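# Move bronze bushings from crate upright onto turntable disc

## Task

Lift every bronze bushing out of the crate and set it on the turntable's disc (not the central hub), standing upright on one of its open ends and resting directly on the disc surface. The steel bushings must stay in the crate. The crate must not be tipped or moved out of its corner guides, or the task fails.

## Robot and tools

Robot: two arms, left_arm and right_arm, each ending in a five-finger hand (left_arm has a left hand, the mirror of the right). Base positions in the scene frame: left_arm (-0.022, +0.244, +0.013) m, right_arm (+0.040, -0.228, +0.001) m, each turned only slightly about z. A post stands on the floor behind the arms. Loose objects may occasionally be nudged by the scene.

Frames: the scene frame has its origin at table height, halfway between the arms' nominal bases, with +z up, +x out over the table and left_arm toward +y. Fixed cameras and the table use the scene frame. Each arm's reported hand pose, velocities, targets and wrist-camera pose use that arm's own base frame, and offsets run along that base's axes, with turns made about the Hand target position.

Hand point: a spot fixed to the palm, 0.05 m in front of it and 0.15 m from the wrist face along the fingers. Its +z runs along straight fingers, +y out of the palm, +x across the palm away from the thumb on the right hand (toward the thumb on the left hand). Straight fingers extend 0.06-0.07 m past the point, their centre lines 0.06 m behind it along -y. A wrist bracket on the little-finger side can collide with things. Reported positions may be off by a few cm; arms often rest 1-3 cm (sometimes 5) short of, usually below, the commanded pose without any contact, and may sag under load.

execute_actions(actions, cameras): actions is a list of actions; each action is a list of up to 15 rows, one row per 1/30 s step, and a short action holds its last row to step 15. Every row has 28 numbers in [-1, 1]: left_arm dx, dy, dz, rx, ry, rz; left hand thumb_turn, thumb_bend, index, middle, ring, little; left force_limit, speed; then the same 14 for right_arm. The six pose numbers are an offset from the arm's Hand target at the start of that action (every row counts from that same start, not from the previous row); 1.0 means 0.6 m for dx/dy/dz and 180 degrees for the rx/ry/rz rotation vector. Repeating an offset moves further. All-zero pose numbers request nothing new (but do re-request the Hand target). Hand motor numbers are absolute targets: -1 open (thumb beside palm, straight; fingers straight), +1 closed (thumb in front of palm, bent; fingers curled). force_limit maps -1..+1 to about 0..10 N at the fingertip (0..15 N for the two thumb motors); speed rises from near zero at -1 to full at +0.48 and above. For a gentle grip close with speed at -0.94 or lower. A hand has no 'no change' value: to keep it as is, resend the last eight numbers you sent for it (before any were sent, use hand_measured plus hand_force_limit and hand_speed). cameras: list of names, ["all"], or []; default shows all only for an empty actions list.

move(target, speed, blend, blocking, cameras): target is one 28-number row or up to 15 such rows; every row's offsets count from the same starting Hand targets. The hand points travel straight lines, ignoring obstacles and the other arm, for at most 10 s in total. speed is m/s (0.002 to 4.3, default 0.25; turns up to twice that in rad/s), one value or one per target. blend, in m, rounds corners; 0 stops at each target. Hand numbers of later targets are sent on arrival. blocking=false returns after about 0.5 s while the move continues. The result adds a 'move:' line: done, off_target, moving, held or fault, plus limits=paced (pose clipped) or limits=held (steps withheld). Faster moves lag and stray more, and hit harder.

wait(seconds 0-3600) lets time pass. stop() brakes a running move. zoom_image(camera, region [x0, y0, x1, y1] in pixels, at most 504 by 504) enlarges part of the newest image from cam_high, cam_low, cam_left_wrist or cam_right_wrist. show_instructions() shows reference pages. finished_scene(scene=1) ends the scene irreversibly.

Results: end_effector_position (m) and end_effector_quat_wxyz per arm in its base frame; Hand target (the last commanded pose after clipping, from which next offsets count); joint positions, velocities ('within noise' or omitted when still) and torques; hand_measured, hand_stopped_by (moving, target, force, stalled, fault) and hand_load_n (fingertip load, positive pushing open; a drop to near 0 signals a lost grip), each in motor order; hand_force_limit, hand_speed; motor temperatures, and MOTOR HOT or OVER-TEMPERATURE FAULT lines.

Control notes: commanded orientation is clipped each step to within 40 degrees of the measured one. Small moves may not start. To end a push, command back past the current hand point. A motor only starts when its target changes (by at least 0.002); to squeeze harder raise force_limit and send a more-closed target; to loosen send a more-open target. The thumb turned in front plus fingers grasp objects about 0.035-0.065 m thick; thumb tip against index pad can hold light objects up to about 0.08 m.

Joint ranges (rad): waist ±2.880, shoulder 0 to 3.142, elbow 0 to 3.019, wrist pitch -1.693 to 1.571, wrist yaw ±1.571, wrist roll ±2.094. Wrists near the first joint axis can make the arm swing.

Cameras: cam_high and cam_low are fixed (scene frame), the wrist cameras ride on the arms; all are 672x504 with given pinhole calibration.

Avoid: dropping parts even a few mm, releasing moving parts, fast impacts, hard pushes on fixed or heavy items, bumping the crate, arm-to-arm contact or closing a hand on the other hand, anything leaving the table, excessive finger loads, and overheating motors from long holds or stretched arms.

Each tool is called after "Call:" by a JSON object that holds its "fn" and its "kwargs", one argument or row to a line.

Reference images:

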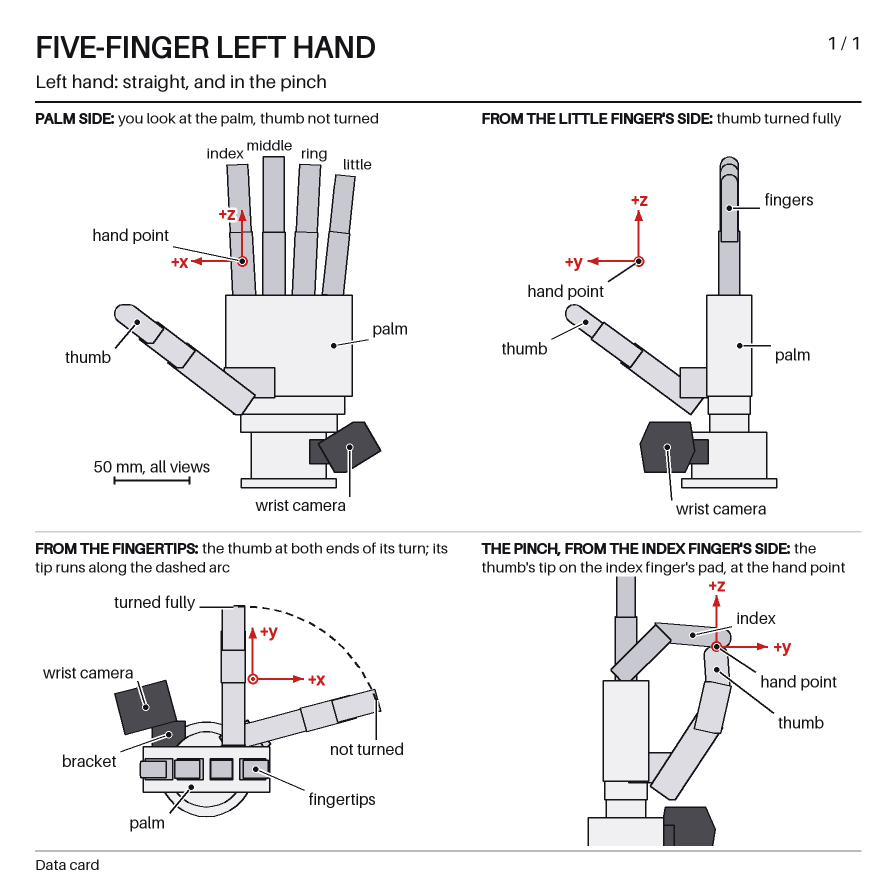

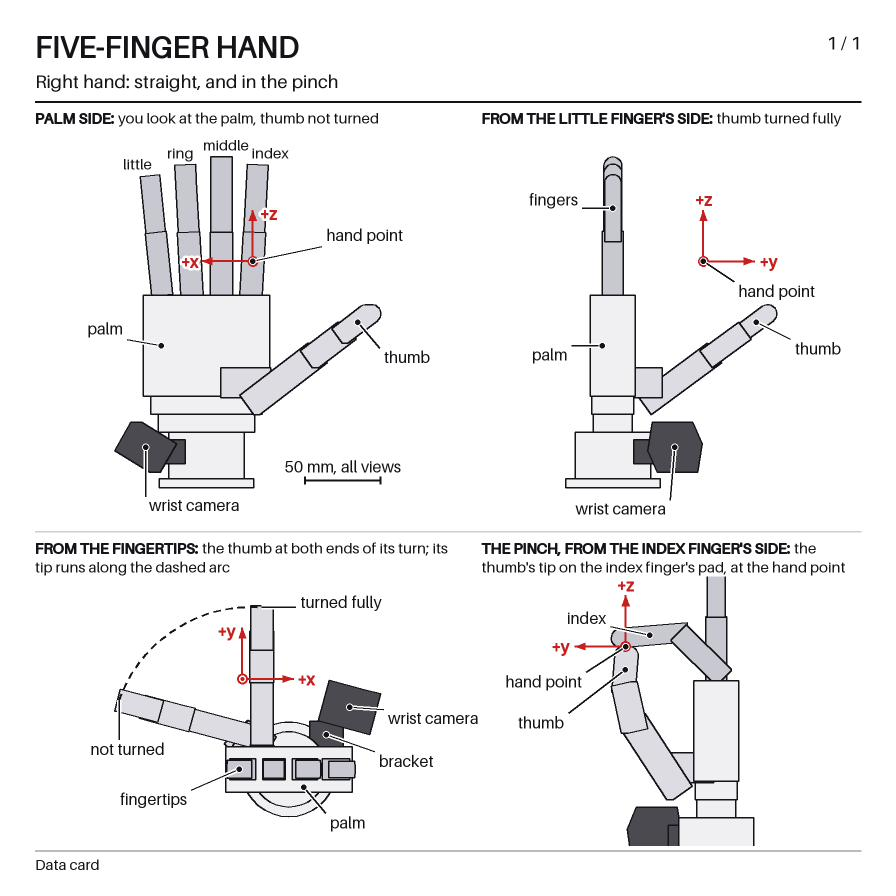

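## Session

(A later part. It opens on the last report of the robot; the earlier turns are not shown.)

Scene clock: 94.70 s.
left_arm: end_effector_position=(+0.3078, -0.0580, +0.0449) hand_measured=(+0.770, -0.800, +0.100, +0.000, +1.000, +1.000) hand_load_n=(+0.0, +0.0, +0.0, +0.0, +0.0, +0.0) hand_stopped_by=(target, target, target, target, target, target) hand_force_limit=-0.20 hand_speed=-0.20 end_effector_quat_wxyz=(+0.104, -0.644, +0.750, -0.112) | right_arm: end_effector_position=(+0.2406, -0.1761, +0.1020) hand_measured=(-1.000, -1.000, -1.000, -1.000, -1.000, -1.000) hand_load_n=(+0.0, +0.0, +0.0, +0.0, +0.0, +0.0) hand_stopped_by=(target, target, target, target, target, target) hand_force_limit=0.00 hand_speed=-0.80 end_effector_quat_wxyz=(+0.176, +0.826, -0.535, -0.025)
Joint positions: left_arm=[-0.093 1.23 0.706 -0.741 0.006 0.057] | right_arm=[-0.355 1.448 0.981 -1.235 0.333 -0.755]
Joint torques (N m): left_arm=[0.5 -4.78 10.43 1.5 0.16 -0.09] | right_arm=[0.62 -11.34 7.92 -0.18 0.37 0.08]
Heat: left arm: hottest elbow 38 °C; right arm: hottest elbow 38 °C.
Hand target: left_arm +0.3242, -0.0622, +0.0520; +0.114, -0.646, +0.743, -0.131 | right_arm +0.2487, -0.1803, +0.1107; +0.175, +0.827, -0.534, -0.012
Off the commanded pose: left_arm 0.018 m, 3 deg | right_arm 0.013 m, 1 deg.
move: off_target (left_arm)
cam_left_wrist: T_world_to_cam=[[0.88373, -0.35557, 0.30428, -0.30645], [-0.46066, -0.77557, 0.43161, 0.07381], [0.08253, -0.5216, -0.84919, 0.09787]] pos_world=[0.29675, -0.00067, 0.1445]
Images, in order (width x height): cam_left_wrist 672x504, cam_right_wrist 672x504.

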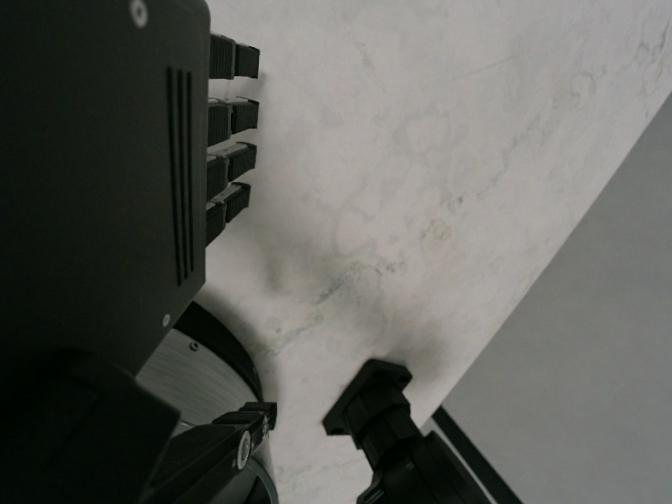

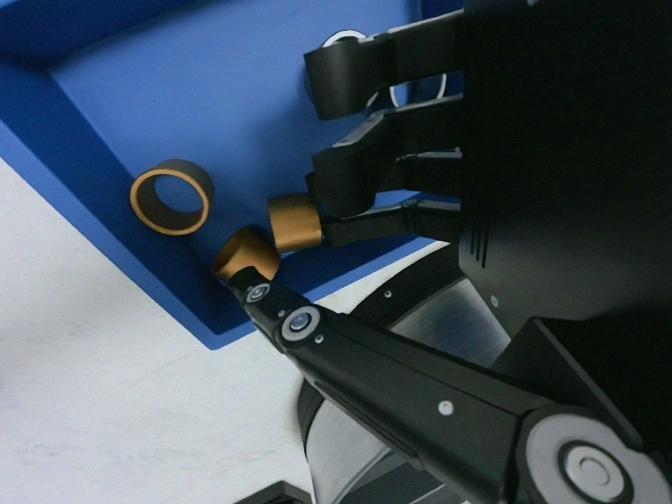

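Call:
{"fn": "move", "kwargs": {
  "target": [0.0077,-0.0082,-0.0283,0,0,0,0.77,-0.8,0.1,0.2,1,1,-0.2,-0.2,0,0,0,0,0,0,-1,-1,-1,-1,-1,-1,0,-0.8],
  "speed": 0.06,
  "cameras": ["cam_right_wrist","cam_left_wrist"]
}}

Call:
{"fn": "zoom_image", "kwargs": {
  "camera": "cam_right_wrist",
  "region": [200, 140, 440, 320]
}}

Scene clock: 96.23 s.
left_arm: end_effector_position=(+0.3200, -0.0594, +0.0328) hand_measured=(+0.770, -0.800, +0.100, +0.200, +1.000, +1.000) hand_load_n=(+0.0, +0.0, +0.0, +0.0, +0.0, +0.0) hand_stopped_by=(target, target, target, target, target, target) hand_force_limit=-0.20 hand_speed=-0.20 end_effector_quat_wxyz=(+0.108, -0.645, +0.747, -0.117) | right_arm: end_effector_position=(+0.2406, -0.1761, +0.1020) hand_measured=(-1.000, -1.000, -1.000, -1.000, -1.000, -1.000) hand_load_n=(+0.0, +0.0, +0.0, +0.5, +0.0, +0.0) hand_stopped_by=(target, target, target, target, target, target) hand_force_limit=0.00 hand_speed=-0.80 end_effector_quat_wxyz=(+0.176, +0.826, -0.535, -0.025)
Joint positions: left_arm=[-0.093 1.276 0.706 -0.681 0.006 0.053] | right_arm=[-0.355 1.448 0.981 -1.235 0.333 -0.755]
Joint torques (N m): left_arm=[-0.56 -5.42 9.01 1.54 0.01 -0.16] | right_arm=[0.56 -11.34 7.92 -0.2 0.37 0.08]
Heat: left arm: hottest elbow 38 °C; right arm: hottest elbow 38 °C.
Hand target: left_arm +0.3288, -0.0671, +0.0350; +0.114, -0.646, +0.743, -0.131 | right_arm +0.2487, -0.1803, +0.1107; +0.175, +0.827, -0.534, -0.012
Off the commanded pose: left_arm 0.012 m, 2 deg | right_arm 0.013 m, 1 deg.
move: off_target (left_arm)
cam_left_wrist: T_world_to_cam=[[0.88107, -0.35088, 0.31717, -0.3133], [-0.46307, -0.77648, 0.42737, 0.08446], [0.09632, -0.52342, -0.84662, 0.08115]] pos_world=[0.30733, -0.00187, 0.13198]
Images, in order (width x height): cam_left_wrist 672x504, cam_right_wrist 672x504.

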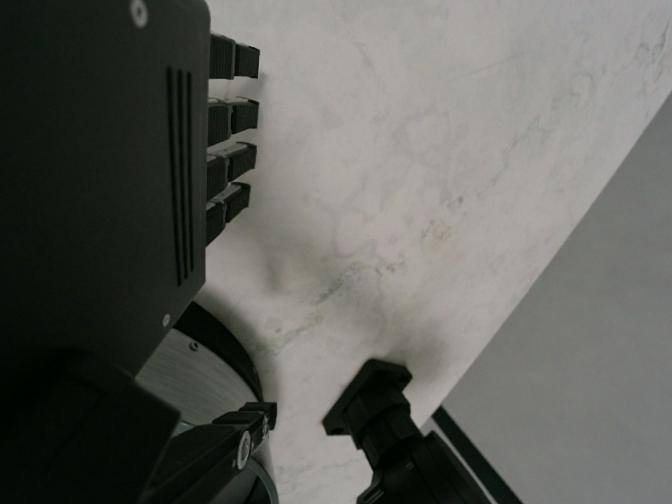

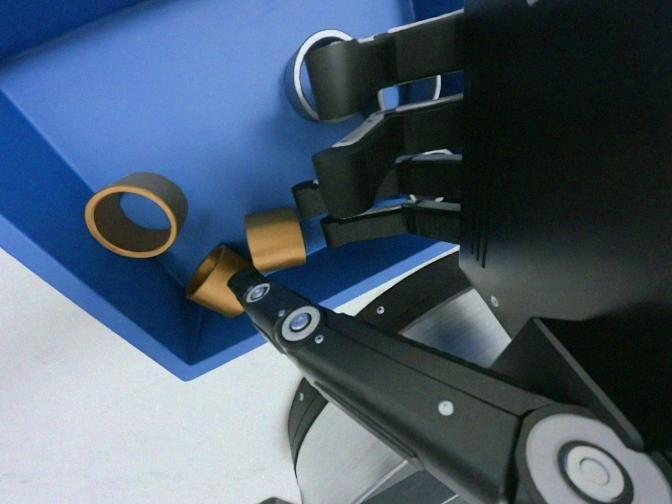

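Scaled by 2.100 from the camera's image (finer frame: 960x720).

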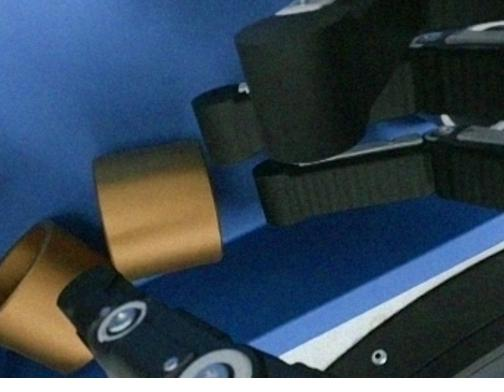

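Call:
{"fn": "move", "kwargs": {
  "target": [-0.003,-0.0065,-0.0283,0,0,0,0.77,-0.8,0.1,0.2,1,1,-0.2,-0.2,0,0,0,0,0,0,-1,-1,-1,-1,-1,-1,0,-0.8],
  "speed": 0.05,
  "cameras": ["cam_right_wrist","cam_left_wrist"]
}}

Call:
{"fn": "zoom_image", "kwargs": {
  "camera": "cam_right_wrist",
  "region": [200, 140, 440, 320]
}}

Scene clock: 98.10 s.
left_arm: end_effector_position=(+0.3169, -0.0682, +0.0161) hand_measured=(+0.770, -0.800, +0.100, +0.200, +1.000, +1.000) hand_load_n=(+0.0, +0.0, +0.0, +0.0, +0.0, +0.0) hand_stopped_by=(target, target, target, target, target, target) hand_force_limit=-0.20 hand_speed=-0.20 end_effector_quat_wxyz=(+0.106, -0.639, +0.752, -0.119) | right_arm: end_effector_position=(+0.2406, -0.1761, +0.1020) hand_measured=(-1.000, -1.000, -1.000, -1.000, -1.000, -1.000) hand_load_n=(+0.0, +0.0, +0.0, +0.0, +0.0, +0.0) hand_stopped_by=(target, target, target, target, target, target) hand_force_limit=0.00 hand_speed=-0.80 end_effector_quat_wxyz=(+0.176, +0.826, -0.535, -0.025)
Joint positions: left_arm=[-0.119 1.303 0.677 -0.624 0.006 0.042] | right_arm=[-0.355 1.448 0.981 -1.235 0.333 -0.755]
Joint torques (N m): left_arm=[-0.67 -5.42 8.75 1.57 -0.13 -0.16] | right_arm=[0.56 -11.34 7.92 -0.18 0.37 0.08]
Heat: left arm: hottest elbow 38 °C; right arm: hottest elbow 38 °C.
Hand target: left_arm +0.3270, -0.0710, +0.0180; +0.114, -0.646, +0.743, -0.131 | right_arm +0.2487, -0.1803, +0.1107; +0.175, +0.827, -0.534, -0.012
Off the commanded pose: left_arm 0.011 m, 2 deg | right_arm 0.013 m, 1 deg.
move: off_target (left_arm)
cam_left_wrist: T_world_to_cam=[[0.87552, -0.36375, 0.31803, -0.30757], [-0.47517, -0.76754, 0.43024, 0.08767], [0.0876, -0.5278, -0.84484, 0.06507]] pos_world=[0.30524, -0.01024, 0.11507]
Images, in order (width x height): cam_left_wrist 672x504, cam_right_wrist 672x504.

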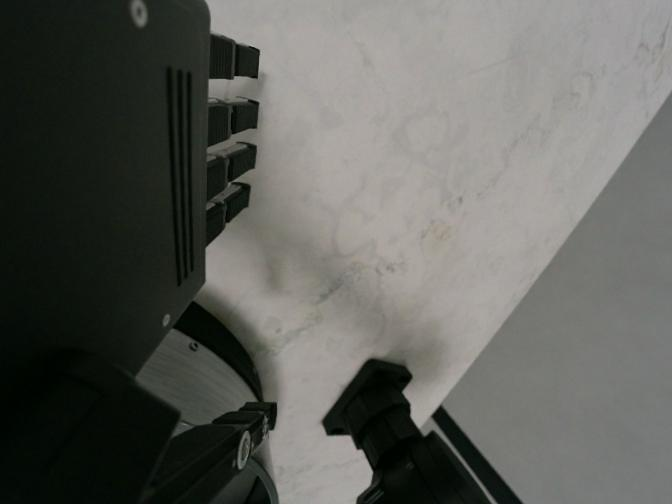

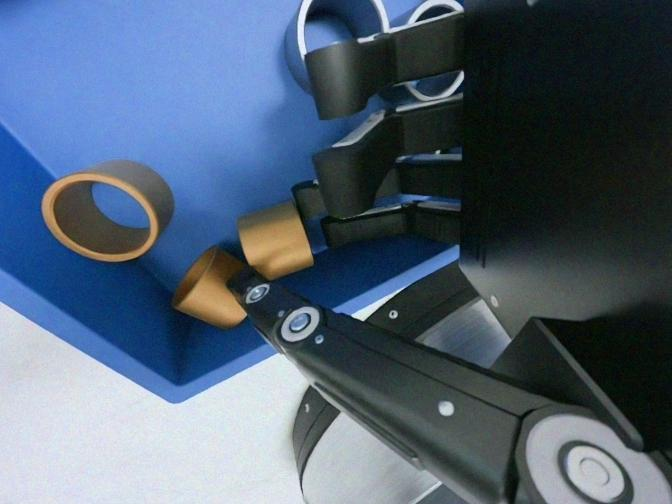

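Scaled by 2.100 from the camera's image (finer frame: 960x720).

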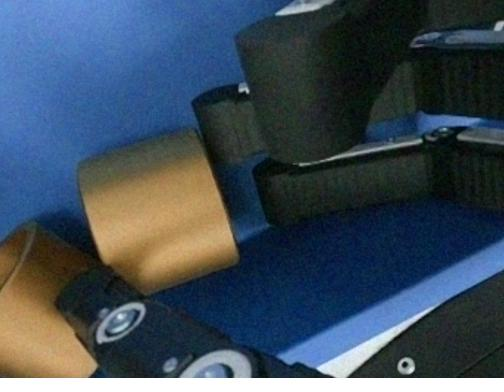

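Call:
{"fn": "move", "kwargs": {
  "target": [-0.0385,0.0155,0.0033,0,0,0,0.77,-0.8,0.1,0.2,1,1,-0.2,-0.2,0,0,0,0,0,0,-1,-1,-1,-1,-1,-1,0,-0.8],
  "speed": 0.04,
  "cameras": ["cam_right_wrist","cam_left_wrist"]
}}

Call:
{"fn": "zoom_image", "kwargs": {
  "camera": "cam_right_wrist",
  "region": [200, 140, 440, 320]
}}

Scene clock: 100.70 s.
left_arm: end_effector_position=(+0.2983, -0.0601, +0.0142) hand_measured=(+0.770, -0.800, +0.100, +0.200, +1.000, +1.000) hand_load_n=(+0.0, +0.0, +0.0, +0.0, +0.0, +0.0) hand_stopped_by=(target, target, target, target, target, target) hand_force_limit=-0.20 hand_speed=-0.20 end_effector_quat_wxyz=(+0.107, -0.651, +0.742, -0.119) | right_arm: end_effector_position=(+0.2406, -0.1761, +0.1020) hand_measured=(-1.000, -1.000, -1.000, -1.000, -1.000, -1.000) hand_load_n=(+0.0, +0.0, +0.0, +0.0, +0.0, +0.0) hand_stopped_by=(target, target, target, target, target, target) hand_force_limit=0.00 hand_speed=-0.80 end_effector_quat_wxyz=(+0.176, +0.826, -0.535, -0.025)
Joint positions: left_arm=[-0.098 1.248 0.623 -0.624 0.006 0.031] | right_arm=[-0.355 1.448 0.981 -1.235 0.333 -0.755]
Joint torques (N m): left_arm=[0.56 -5.89 8.59 0.85 0.11 0.03] | right_arm=[0.56 -11.34 7.92 -0.18 0.37 0.08]
Heat: left arm: hottest elbow 38 °C; right arm: hottest elbow 38 °C.
Hand target: left_arm +0.3039, -0.0617, +0.0200; +0.114, -0.646, +0.743, -0.131 | right_arm +0.2487, -0.1803, +0.1107; +0.175, +0.827, -0.534, -0.012
Off the commanded pose: left_arm 0.008 m, 2 deg | right_arm 0.013 m, 1 deg.
move: done
cam_left_wrist: T_world_to_cam=[[0.88622, -0.33479, 0.3202, -0.28911], [-0.45116, -0.78071, 0.43237, 0.07793], [0.10523, -0.52764, -0.84293, 0.06417]] pos_world=[0.28462, -0.00209, 0.11297]
Images, in order (width x height): cam_left_wrist 672x504, cam_right_wrist 672x504.

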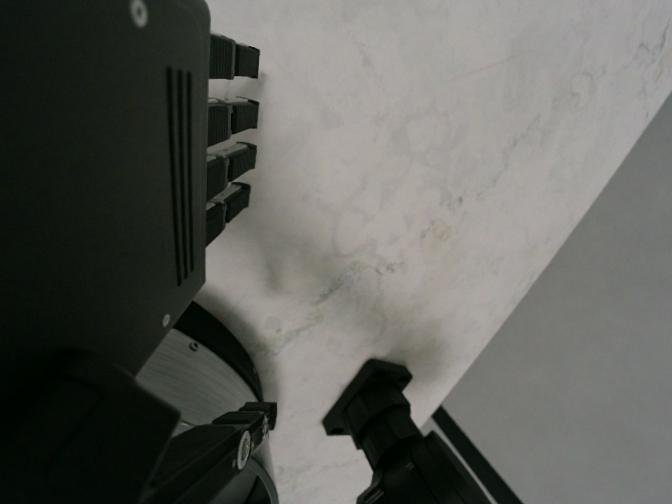

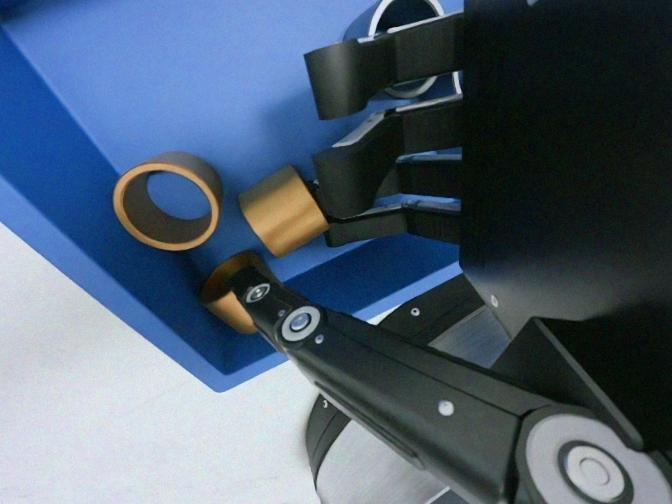

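Scaled by 2.100 from the camera's image (finer frame: 960x720).

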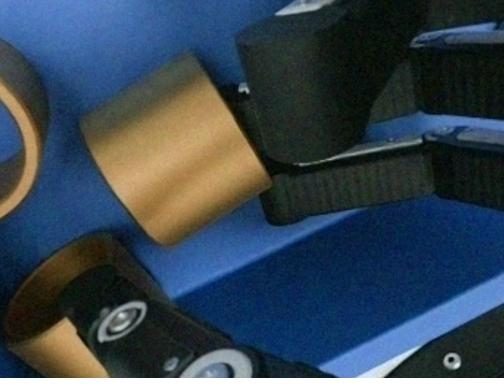

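Call:
{"fn": "move", "kwargs": {
  "target": [0.045,-0.0,0.025,0,0,0.083,0.77,-0.8,0.1,0.1,1,1,-0.2,-0.2,0,0,0,0,0,0,-1,-1,-1,-1,-1,-1,0,-0.8],
  "speed": 0.06,
  "cameras": ["cam_right_wrist","cam_left_wrist"]
}}

Call:
{"fn": "zoom_image", "kwargs": {
  "camera": "cam_right_wrist",
  "region": [200, 140, 440, 320]
}}

Scene clock: 106.73 s.
left_arm: end_effector_position=(+0.3101, -0.0601, +0.0204) hand_measured=(+0.770, -0.800, +0.100, +0.100, +1.000, +1.000) hand_load_n=(-0.5, +0.0, +0.0, +0.0, +0.0, +0.0) hand_stopped_by=(target, target, target, target, target, target) hand_force_limit=-0.20 hand_speed=-0.20 end_effector_quat_wxyz=(-0.119, +0.731, -0.664, +0.105) | right_arm: end_effector_position=(+0.2406, -0.1761, +0.1020) hand_measured=(-1.000, -1.000, -1.000, -1.000, -1.000, -1.000) hand_load_n=(+0.0, +0.0, +0.0, +0.0, +0.0, +0.0) hand_stopped_by=(target, target, target, target, target, target) hand_force_limit=0.00 hand_speed=-0.80 end_effector_quat_wxyz=(+0.176, +0.826, -0.535, -0.025)
Joint positions: left_arm=[-0.1 1.254 0.649 -0.655 -0.066 -0.185] | right_arm=[-0.355 1.448 0.981 -1.235 0.333 -0.755]
Joint torques (N m): left_arm=[0.44 -4.6 12.3 0.08 -0.19 -0.17] | right_arm=[0.62 -11.34 7.92 -0.2 0.38 0.08]
Heat: left arm: hottest elbow 39 °C; right arm: hottest elbow 39 °C.
Hand target: left_arm +0.3309, -0.0617, +0.0350; -0.130, +0.737, -0.653, +0.115 | right_arm +0.2487, -0.1803, +0.1107; +0.175, +0.827, -0.534, -0.012
Off the commanded pose: left_arm 0.025 m, 2 deg | right_arm 0.013 m, 1 deg.
move: off_target (left_arm)
cam_left_wrist: T_world_to_cam=[[0.94012, -0.12763, 0.31605, -0.30576], [-0.26259, -0.86238, 0.43284, 0.01711], [0.21731, -0.48992, -0.84425, 0.03571]] pos_world=[0.28418, -0.00678, 0.11938]
Images, in order (width x height): cam_left_wrist 672x504, cam_right_wrist 672x504.

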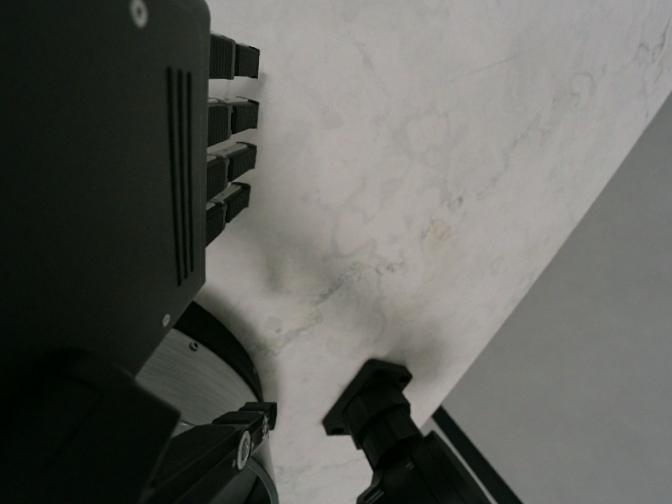

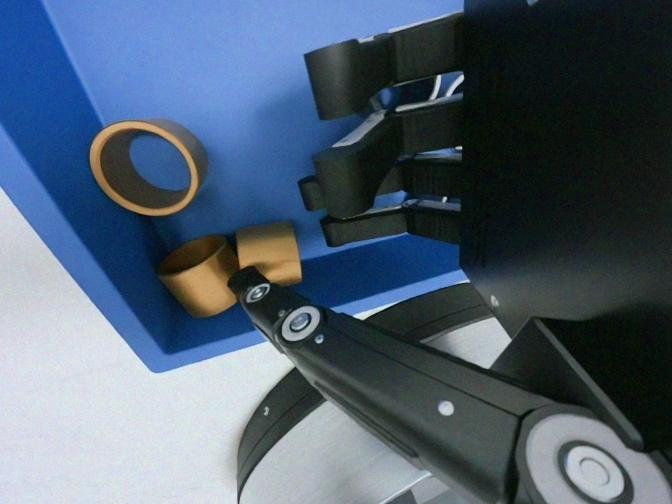

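Scaled by 2.100 from the camera's image (finer frame: 960x720).

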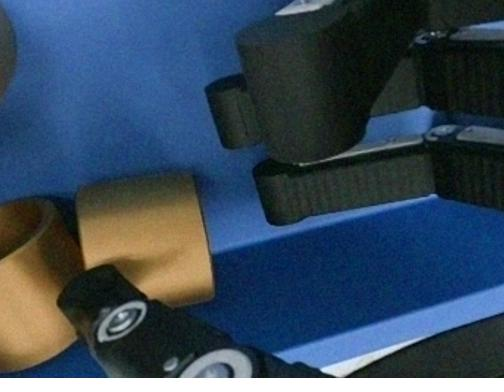

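Call:
{"fn": "wait", "kwargs": {
  "seconds": 0.3,
  "cameras": ["cam_right_wrist"]
}}

Call:
{"fn": "zoom_image", "kwargs": {
  "camera": "cam_right_wrist",
  "region": [130, 180, 370, 360]
}}

Scene clock: 108.33 s.
left_arm: end_effector_position=(+0.3101, -0.0601, +0.0204) hand_measured=(+0.770, -0.800, +0.100, +0.100, +1.000, +1.000) hand_load_n=(+0.0, +0.0, +0.0, +0.0, +0.0, +0.0) hand_stopped_by=(target, target, target, target, target, target) hand_force_limit=-0.20 hand_speed=-0.20 end_effector_quat_wxyz=(-0.119, +0.731, -0.664, +0.105) | right_arm: end_effector_position=(+0.2406, -0.1761, +0.1020) hand_measured=(-1.000, -1.000, -1.000, -1.000, -1.000, -1.000) hand_load_n=(+0.0, +0.0, +0.0, +0.0, +0.0, +0.5) hand_stopped_by=(target, target, target, target, target, target) hand_force_limit=0.00 hand_speed=-0.80 end_effector_quat_wxyz=(+0.176, +0.826, -0.535, -0.025)
Joint positions: left_arm=[-0.1 1.254 0.649 -0.655 -0.066 -0.185] | right_arm=[-0.355 1.448 0.981 -1.235 0.333 -0.755]
Joint torques (N m): left_arm=[0.38 -4.54 12.29 0.08 -0.19 -0.16] | right_arm=[0.56 -11.34 7.92 -0.2 0.38 0.08]
Heat: left arm: hottest elbow 39 °C; right arm: hottest elbow 39 °C.
Hand target: left_arm +0.3309, -0.0617, +0.0350; -0.130, +0.737, -0.653, +0.115 | right_arm +0.2487, -0.1803, +0.1107; +0.175, +0.827, -0.534, -0.012
Off the commanded pose: left_arm 0.025 m, 2 deg | right_arm 0.013 m, 1 deg.
wait: 0.30 s; at rest from the start

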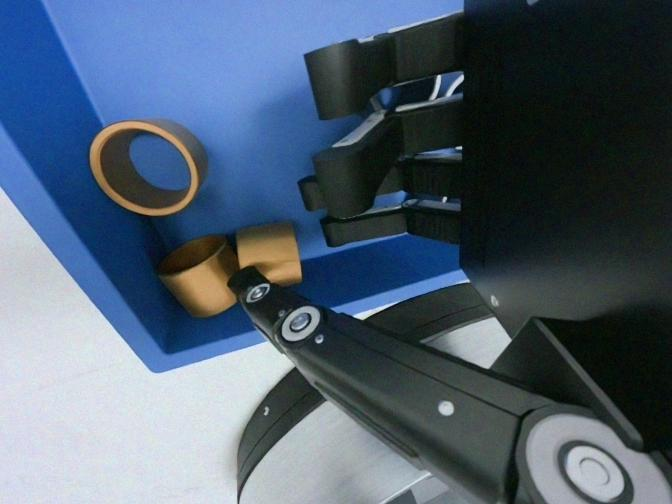

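Scaled by 2.100 from the camera's image (finer frame: 960x720).

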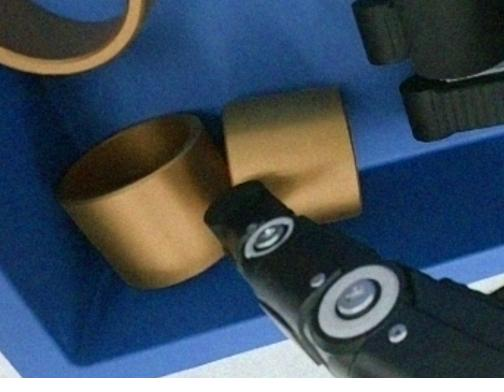

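Call:
{"fn": "move", "kwargs": {
  "target": [-0.006,-0.0205,-0.009,0,0,-0.05,0.77,-0.8,0.1,0.3,1,1,-0.2,-0.2,0,0,0,0,0,0,-1,-1,-1,-1,-1,-1,0,-0.8],
  "speed": 0.05,
  "cameras": ["cam_right_wrist","cam_left_wrist"]
}}

Call:
{"fn": "zoom_image", "kwargs": {
  "camera": "cam_right_wrist",
  "region": [200, 140, 440, 320]
}}

Scene clock: 112.87 s.
left_arm: end_effector_position=(+0.3039, -0.0652, +0.0159) hand_measured=(+0.770, -0.800, +0.100, +0.300, +1.000, +1.000) hand_load_n=(+0.0, +0.0, +0.0, +0.5, +0.0, +0.0) hand_stopped_by=(target, target, target, target, target, target) hand_force_limit=-0.20 hand_speed=-0.20 end_effector_quat_wxyz=(-0.109, +0.696, -0.703, +0.102) | right_arm: end_effector_position=(+0.2406, -0.1761, +0.1020) hand_measured=(-1.000, -1.000, -1.000, -1.000, -1.000, -1.000) hand_load_n=(+0.0, +0.0, +0.0, +0.0, +0.0, +0.0) hand_stopped_by=(target, target, target, target, target, target) hand_force_limit=0.00 hand_speed=-0.80 end_effector_quat_wxyz=(+0.176, +0.826, -0.535, -0.025)
Joint positions: left_arm=[-0.118 1.27 0.649 -0.655 -0.043 -0.102] | right_arm=[-0.355 1.448 0.981 -1.235 0.333 -0.755]
Joint torques (N m): left_arm=[-0.62 -4.66 11.89 1.03 0.15 0.14] | right_arm=[0.62 -11.34 7.92 -0.18 0.37 0.08]
Heat: left arm: hottest elbow 40 °C; right arm: hottest elbow 39 °C.
Hand target: left_arm +0.3273, -0.0740, +0.0296; -0.121, +0.683, -0.709, +0.125 | right_arm +0.2487, -0.1803, +0.1107; +0.175, +0.827, -0.534, -0.012
Off the commanded pose: left_arm 0.029 m, 3 deg | right_arm 0.013 m, 1 deg.
move: off_target (left_arm)
cam_left_wrist: T_world_to_cam=[[0.92759, -0.22656, 0.29707, -0.30151], [-0.34261, -0.83296, 0.43451, 0.03933], [0.149, -0.50482, -0.85027, 0.05061]] pos_world=[0.28562, -0.01001, 0.11551]
Images, in order (width x height): cam_left_wrist 672x504, cam_right_wrist 672x504.

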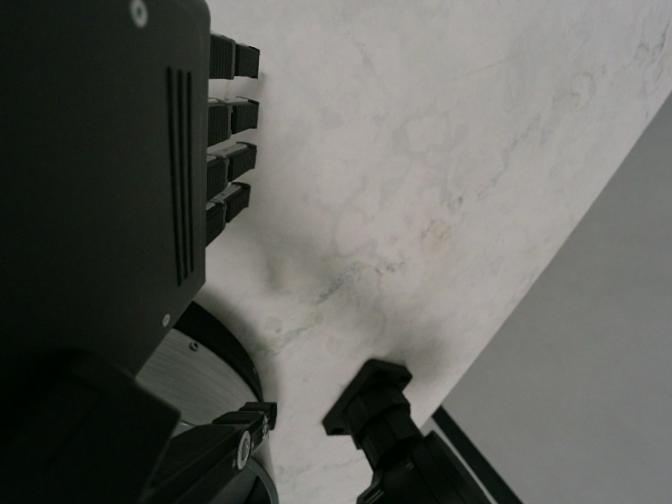

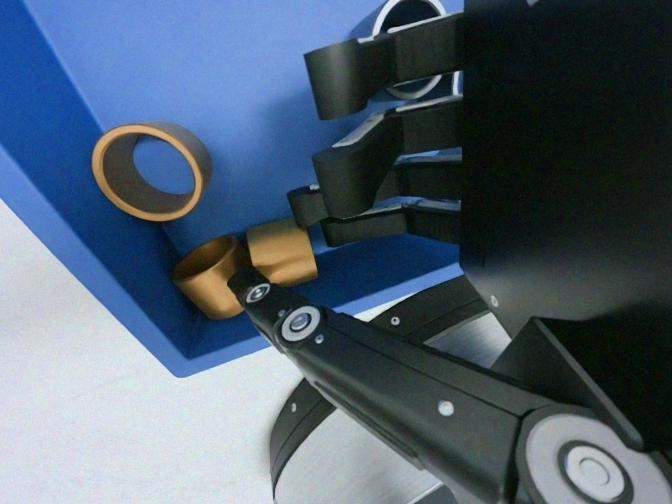

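Scaled by 2.100 from the camera's image (finer frame: 960x720).

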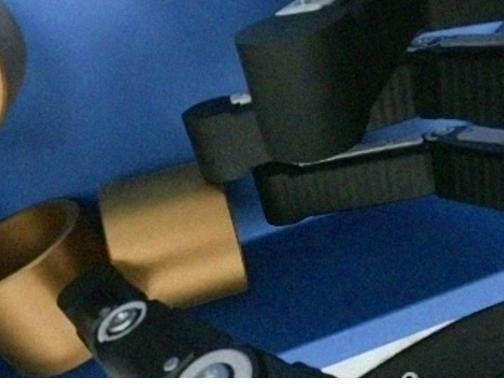

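Call:
{"fn": "move", "kwargs": {
  "target": [0.0,-0.0075,0.003,0,0,0,0.77,-0.8,0.1,0.3,1,1,-0.2,-0.2,0,0,0,0,0,0,-1,-1,-1,-1,-1,-1,0,-0.8],
  "speed": 0.05,
  "cameras": ["cam_right_wrist"]
}}

Call:
{"fn": "zoom_image", "kwargs": {
  "camera": "cam_right_wrist",
  "region": [200, 140, 440, 320]
}}

Scene clock: 114.63 s.
left_arm: end_effector_position=(+0.3036, -0.0663, +0.0158) hand_measured=(+0.770, -0.800, +0.100, +0.300, +1.000, +1.000) hand_load_n=(+0.0, +0.0, +0.0, +0.0, +0.5, +0.0) hand_stopped_by=(target, target, target, target, target, target) hand_force_limit=-0.20 hand_speed=-0.20 end_effector_quat_wxyz=(-0.110, +0.693, -0.705, +0.101) | right_arm: end_effector_position=(+0.2406, -0.1761, +0.1020) hand_measured=(-1.000, -1.000, -1.000, -1.000, -1.000, -1.000) hand_load_n=(+0.0, +0.0, +0.0, +0.0, +0.0, +0.0) hand_stopped_by=(target, target, target, target, target, target) hand_force_limit=0.00 hand_speed=-0.80 end_effector_quat_wxyz=(+0.176, +0.826, -0.535, -0.025)
Joint positions: left_arm=[-0.124 1.27 0.649 -0.655 -0.046 -0.101] | right_arm=[-0.355 1.448 0.981 -1.235 0.333 -0.755]
Joint torques (N m): left_arm=[-1.32 -4.78 12.22 0.77 0.11 0.02] | right_arm=[0.62 -11.34 7.92 -0.18 0.37 0.08]
Heat: left arm: hottest elbow 41 °C; right arm: hottest elbow 39 °C.
Hand target: left_arm +0.3273, -0.0785, +0.0314; -0.121, +0.683, -0.709, +0.125 | right_arm +0.2487, -0.1803, +0.1107; +0.175, +0.827, -0.534, -0.012
Off the commanded pose: left_arm 0.031 m, 3 deg | right_arm 0.013 m, 1 deg.
move: off_target (left_arm)

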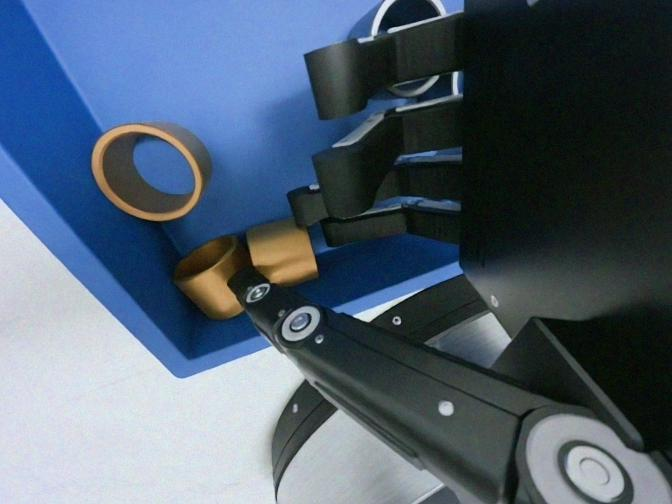

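Scaled by 2.100 from the camera's image (finer frame: 960x720).

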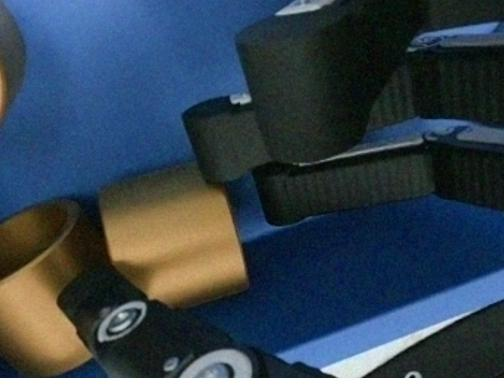

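Call:
{"fn": "move", "kwargs": {
  "target": [0.0,-0.01,0.0,0,0,0,0.77,-0.8,0.1,0.3,1,1,-0.2,-0.2,0,0,0,0,0,0,-1,-1,-1,-1,-1,-1,0,-0.8],
  "speed": 0.05,
  "cameras": ["cam_right_wrist"]
}}

Call:
{"fn": "zoom_image", "kwargs": {
  "camera": "cam_right_wrist",
  "region": [200, 140, 440, 320]
}}

Scene clock: 115.80 s.
left_arm: end_effector_position=(+0.3039, -0.0674, +0.0159) hand_measured=(+0.770, -0.800, +0.100, +0.300, +1.000, +1.000) hand_load_n=(+0.0, +0.0, +0.0, +0.0, +0.0, +0.0) hand_stopped_by=(target, target, target, target, target, target) hand_force_limit=-0.20 hand_speed=-0.20 end_effector_quat_wxyz=(-0.115, +0.689, -0.709, +0.098) | right_arm: end_effector_position=(+0.2406, -0.1761, +0.1020) hand_measured=(-1.000, -1.000, -1.000, -1.000, -1.000, -1.000) hand_load_n=(+0.0, +0.0, +0.5, +0.0, +0.0, +0.0) hand_stopped_by=(target, target, target, target, target, target) hand_force_limit=0.00 hand_speed=-0.80 end_effector_quat_wxyz=(+0.176, +0.826, -0.535, -0.025)
Joint positions: left_arm=[-0.136 1.27 0.651 -0.655 -0.06 -0.099] | right_arm=[-0.355 1.448 0.981 -1.235 0.333 -0.755]
Joint torques (N m): left_arm=[-1.73 -4.66 12.27 0.76 0.36 -0.14] | right_arm=[0.62 -11.34 7.94 -0.18 0.37 0.08]
Heat: left arm: hottest elbow 41 °C; right arm: hottest elbow 39 °C.
Hand target: left_arm +0.3273, -0.0845, +0.0314; -0.121, +0.683, -0.709, +0.125 | right_arm +0.2487, -0.1803, +0.1107; +0.175, +0.827, -0.534, -0.012
Off the commanded pose: left_arm 0.033 m, 3 deg | right_arm 0.013 m, 1 deg.
move: off_target (left_arm)

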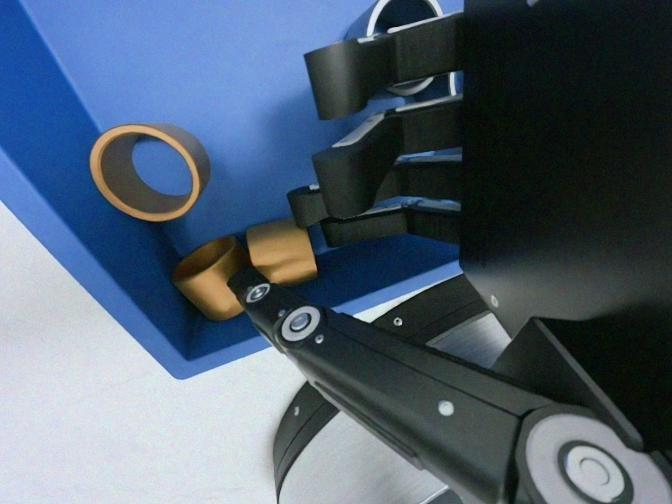

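Scaled by 2.100 from the camera's image (finer frame: 960x720).

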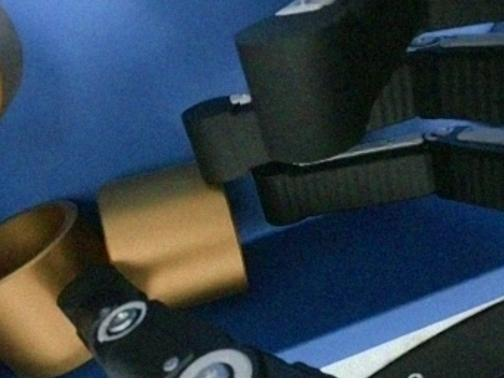

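Call:
{"fn": "move", "kwargs": {
  "target": [0.0,0.004,0.0,0,0,0,0.77,-1,0.1,0.3,1,1,-0.2,-0.2,0,0,0,0,0,0,-1,-1,-1,-1,-1,-1,0,-0.8],
  "speed": 0.05,
  "cameras": ["cam_right_wrist"]
}}

Call:
{"fn": "zoom_image", "kwargs": {
  "camera": "cam_right_wrist",
  "region": [160, 160, 400, 340]
}}

Scene clock: 117.63 s.
left_arm: end_effector_position=(+0.3039, -0.0674, +0.0159) hand_measured=(+0.770, -1.000, +0.100, +0.300, +1.000, +1.000) hand_load_n=(+0.0, +0.0, +0.0, +0.0, +0.0, +0.0) hand_stopped_by=(target, target, target, target, target, target) hand_force_limit=-0.20 hand_speed=-0.20 end_effector_quat_wxyz=(-0.115, +0.689, -0.709, +0.098) | right_arm: end_effector_position=(+0.2406, -0.1761, +0.1020) hand_measured=(-1.000, -1.000, -1.000, -1.000, -1.000, -1.000) hand_load_n=(+0.0, +0.0, +0.0, +0.0, +0.0, +0.5) hand_stopped_by=(target, target, target, target, target, target) hand_force_limit=0.00 hand_speed=-0.80 end_effector_quat_wxyz=(+0.176, +0.826, -0.535, -0.025)
Joint positions: left_arm=[-0.136 1.27 0.651 -0.655 -0.06 -0.099] | right_arm=[-0.355 1.448 0.981 -1.235 0.333 -0.755]
Joint torques (N m): left_arm=[-1.2 -4.84 12.22 0.76 0.43 -0.08] | right_arm=[0.62 -11.34 7.92 -0.18 0.38 0.08]
Heat: left arm: hottest elbow 41 °C; right arm: hottest elbow 39 °C.
Hand target: left_arm +0.3273, -0.0821, +0.0314; -0.121, +0.683, -0.709, +0.125 | right_arm +0.2487, -0.1803, +0.1107; +0.175, +0.827, -0.534, -0.012
Off the commanded pose: left_arm 0.032 m, 3 deg | right_arm 0.013 m, 1 deg.
move: off_target (left_arm)

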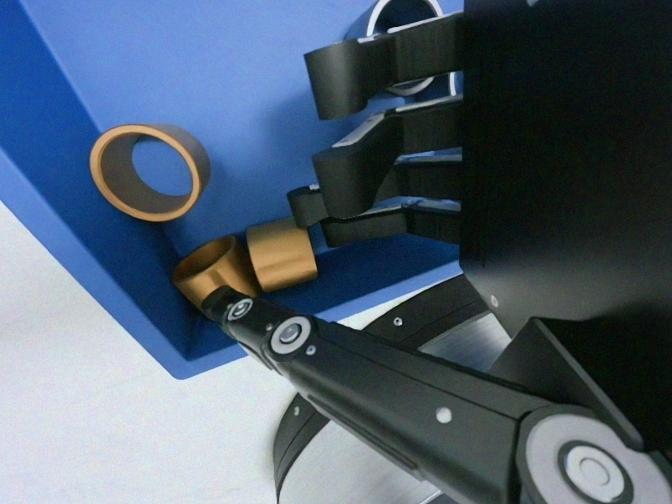

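Scaled by 2.100 from the camera's image (finer frame: 960x720).

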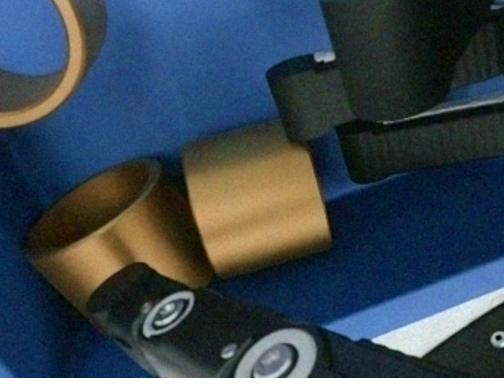

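Call:
{"fn": "move", "kwargs": {
  "target": [-0.033,0.003,0.004,0,0,0,0.77,-1,0.1,0.3,1,1,-0.2,-0.2,0,0,0,0,0,0,-1,-1,-1,-1,-1,-1,0,-0.8],
  "speed": 0.04,
  "cameras": ["cam_right_wrist","cam_left_wrist"]
}}

Call:
{"fn": "zoom_image", "kwargs": {
  "camera": "cam_right_wrist",
  "region": [160, 160, 400, 340]
}}

Scene clock: 123.33 s.
left_arm: end_effector_position=(+0.3071, -0.0742, +0.0283) hand_measured=(+0.770, -1.000, +0.100, +0.300, +1.000, +1.000) hand_load_n=(+0.0, +0.0, +0.0, +0.0, +0.0, +0.0) hand_stopped_by=(target, target, target, target, target, target) hand_force_limit=-0.20 hand_speed=-0.20 end_effector_quat_wxyz=(-0.122, +0.683, -0.711, +0.119) | right_arm: end_effector_position=(+0.2406, -0.1761, +0.1020) hand_measured=(-1.000, -1.000, -1.000, -1.000, -1.000, -1.000) hand_load_n=(+0.0, +0.0, +0.0, +0.0, +0.0, +0.0) hand_stopped_by=(target, target, target, target, target, target) hand_force_limit=0.00 hand_speed=-0.80 end_effector_quat_wxyz=(+0.176, +0.826, -0.535, -0.025)
Joint positions: left_arm=[-0.149 1.228 0.651 -0.655 -0.047 -0.101] | right_arm=[-0.355 1.448 0.981 -1.235 0.333 -0.755]
Joint torques (N m): left_arm=[-0.67 -5.71 9.01 0.14 0.14 -0.12] | right_arm=[0.62 -11.34 7.92 -0.18 0.38 0.08]
Heat: left arm: hottest elbow 41 °C; right arm: hottest elbow 39 °C.
Hand target: left_arm +0.3075, -0.0803, +0.0338; -0.121, +0.683, -0.709, +0.125 | right_arm +0.2487, -0.1803, +0.1107; +0.175, +0.827, -0.534, -0.012
Off the commanded pose: left_arm 0.008 m, 1 deg | right_arm 0.013 m, 1 deg.
move: done
cam_left_wrist: T_world_to_cam=[[0.90651, -0.25449, 0.33685, -0.30688], [-0.38647, -0.82137, 0.41952, 0.04223], [0.16992, -0.51048, -0.84293, 0.04909]] pos_world=[0.28617, -0.01835, 0.12704]
Images, in order (width x height): cam_left_wrist 672x504, cam_right_wrist 672x504.

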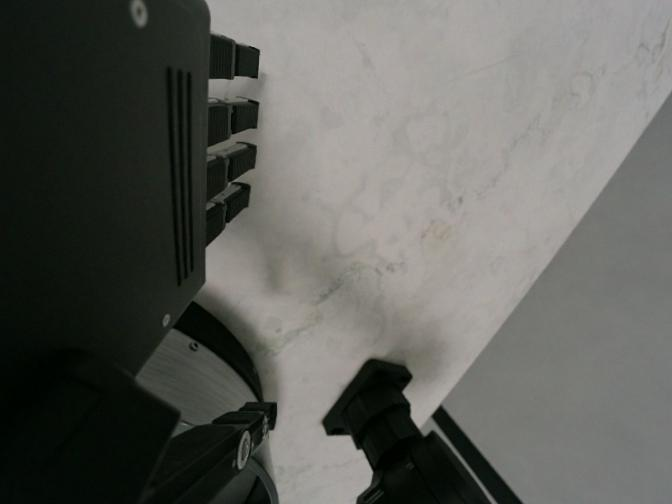

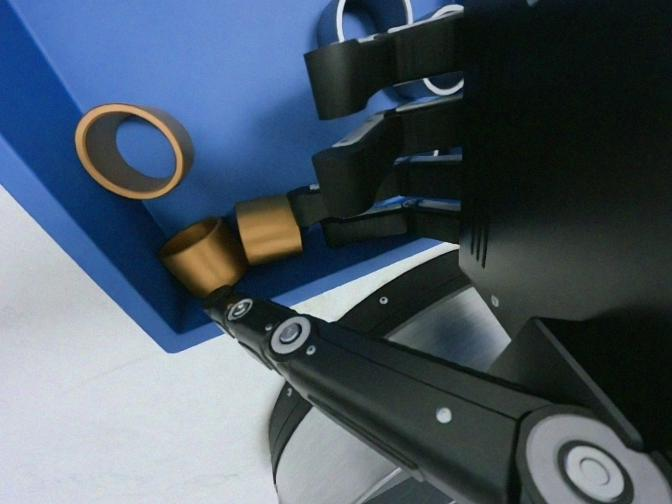

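Scaled by 2.100 from the camera's image (finer frame: 960x720).

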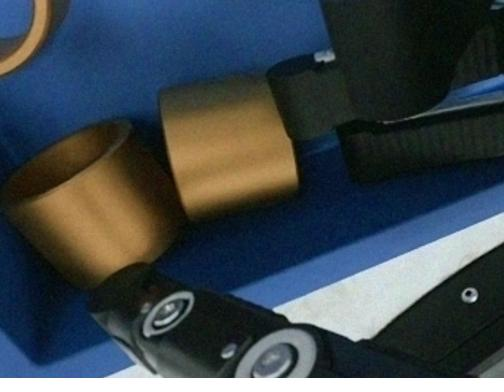

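Call:
{"fn": "move", "kwargs": {
  "target": [0.0085,0.0097,-0.0255,0,0,0,0.77,-1,0.1,0.3,1,1,-0.2,-0.2,0,0,0,0,0,0,-1,-1,-1,-1,-1,-1,0,-0.8],
  "speed": 0.05,
  "cameras": ["cam_right_wrist","cam_left_wrist"]
}}

Call:
{"fn": "zoom_image", "kwargs": {
  "camera": "cam_right_wrist",
  "region": [160, 160, 400, 340]
}}

Scene clock: 124.93 s.
left_arm: end_effector_position=(+0.3036, -0.0734, +0.0167) hand_measured=(+0.770, -1.000, +0.100, +0.300, +1.000, +1.000) hand_load_n=(+0.0, +0.0, +0.0, +0.0, +0.0, +0.0) hand_stopped_by=(target, target, target, target, target, target) hand_force_limit=-0.20 hand_speed=-0.20 end_effector_quat_wxyz=(-0.115, +0.685, -0.711, +0.112) | right_arm: end_effector_position=(+0.2406, -0.1761, +0.1020) hand_measured=(-1.000, -1.000, -1.000, -1.000, -1.000, -1.000) hand_load_n=(+0.0, +0.0, +0.0, +0.0, +0.5, +0.0) hand_stopped_by=(target, target, target, target, target, target) hand_force_limit=0.00 hand_speed=-0.80 end_effector_quat_wxyz=(+0.176, +0.826, -0.535, -0.025)
Joint positions: left_arm=[-0.146 1.254 0.637 -0.633 -0.044 -0.101] | right_arm=[-0.355 1.448 0.981 -1.235 0.333 -0.755]
Joint torques (N m): left_arm=[0.62 -4.78 8.76 1.52 0.13 0.07] | right_arm=[0.62 -11.34 7.92 -0.2 0.37 0.08]
Heat: left arm: hottest elbow 40 °C; right arm: hottest elbow 39 °C.
Hand target: left_arm +0.3126, -0.0745, +0.0185; -0.121, +0.683, -0.709, +0.125 | right_arm +0.2487, -0.1803, +0.1107; +0.175, +0.827, -0.534, -0.012
Off the commanded pose: left_arm 0.009 m, 2 deg | right_arm 0.013 m, 1 deg.
move: done
cam_left_wrist: T_world_to_cam=[[0.91317, -0.25246, 0.31996, -0.30121], [-0.37683, -0.82209, 0.42681, 0.04328], [0.15528, -0.51032, -0.84585, 0.04489]] pos_world=[0.28439, -0.01756, 0.11587]
Images, in order (width x height): cam_left_wrist 672x504, cam_right_wrist 672x504.

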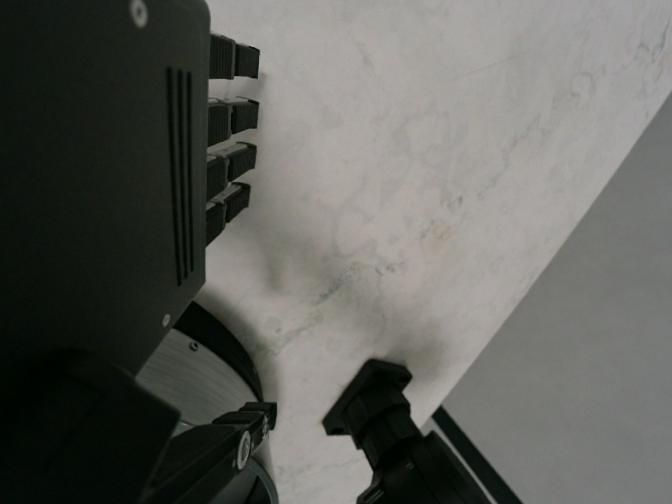

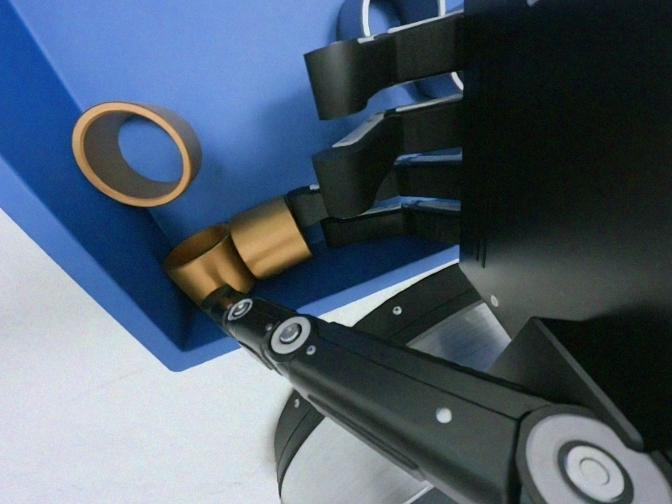

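Scaled by 2.100 from the camera's image (finer frame: 960x720).

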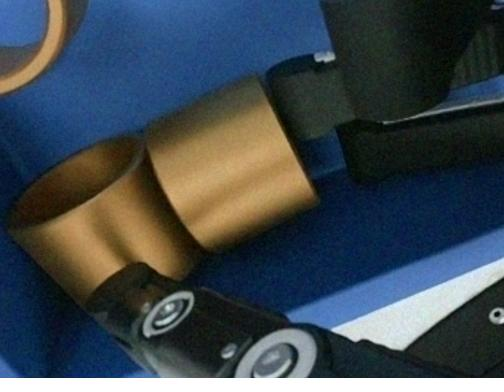

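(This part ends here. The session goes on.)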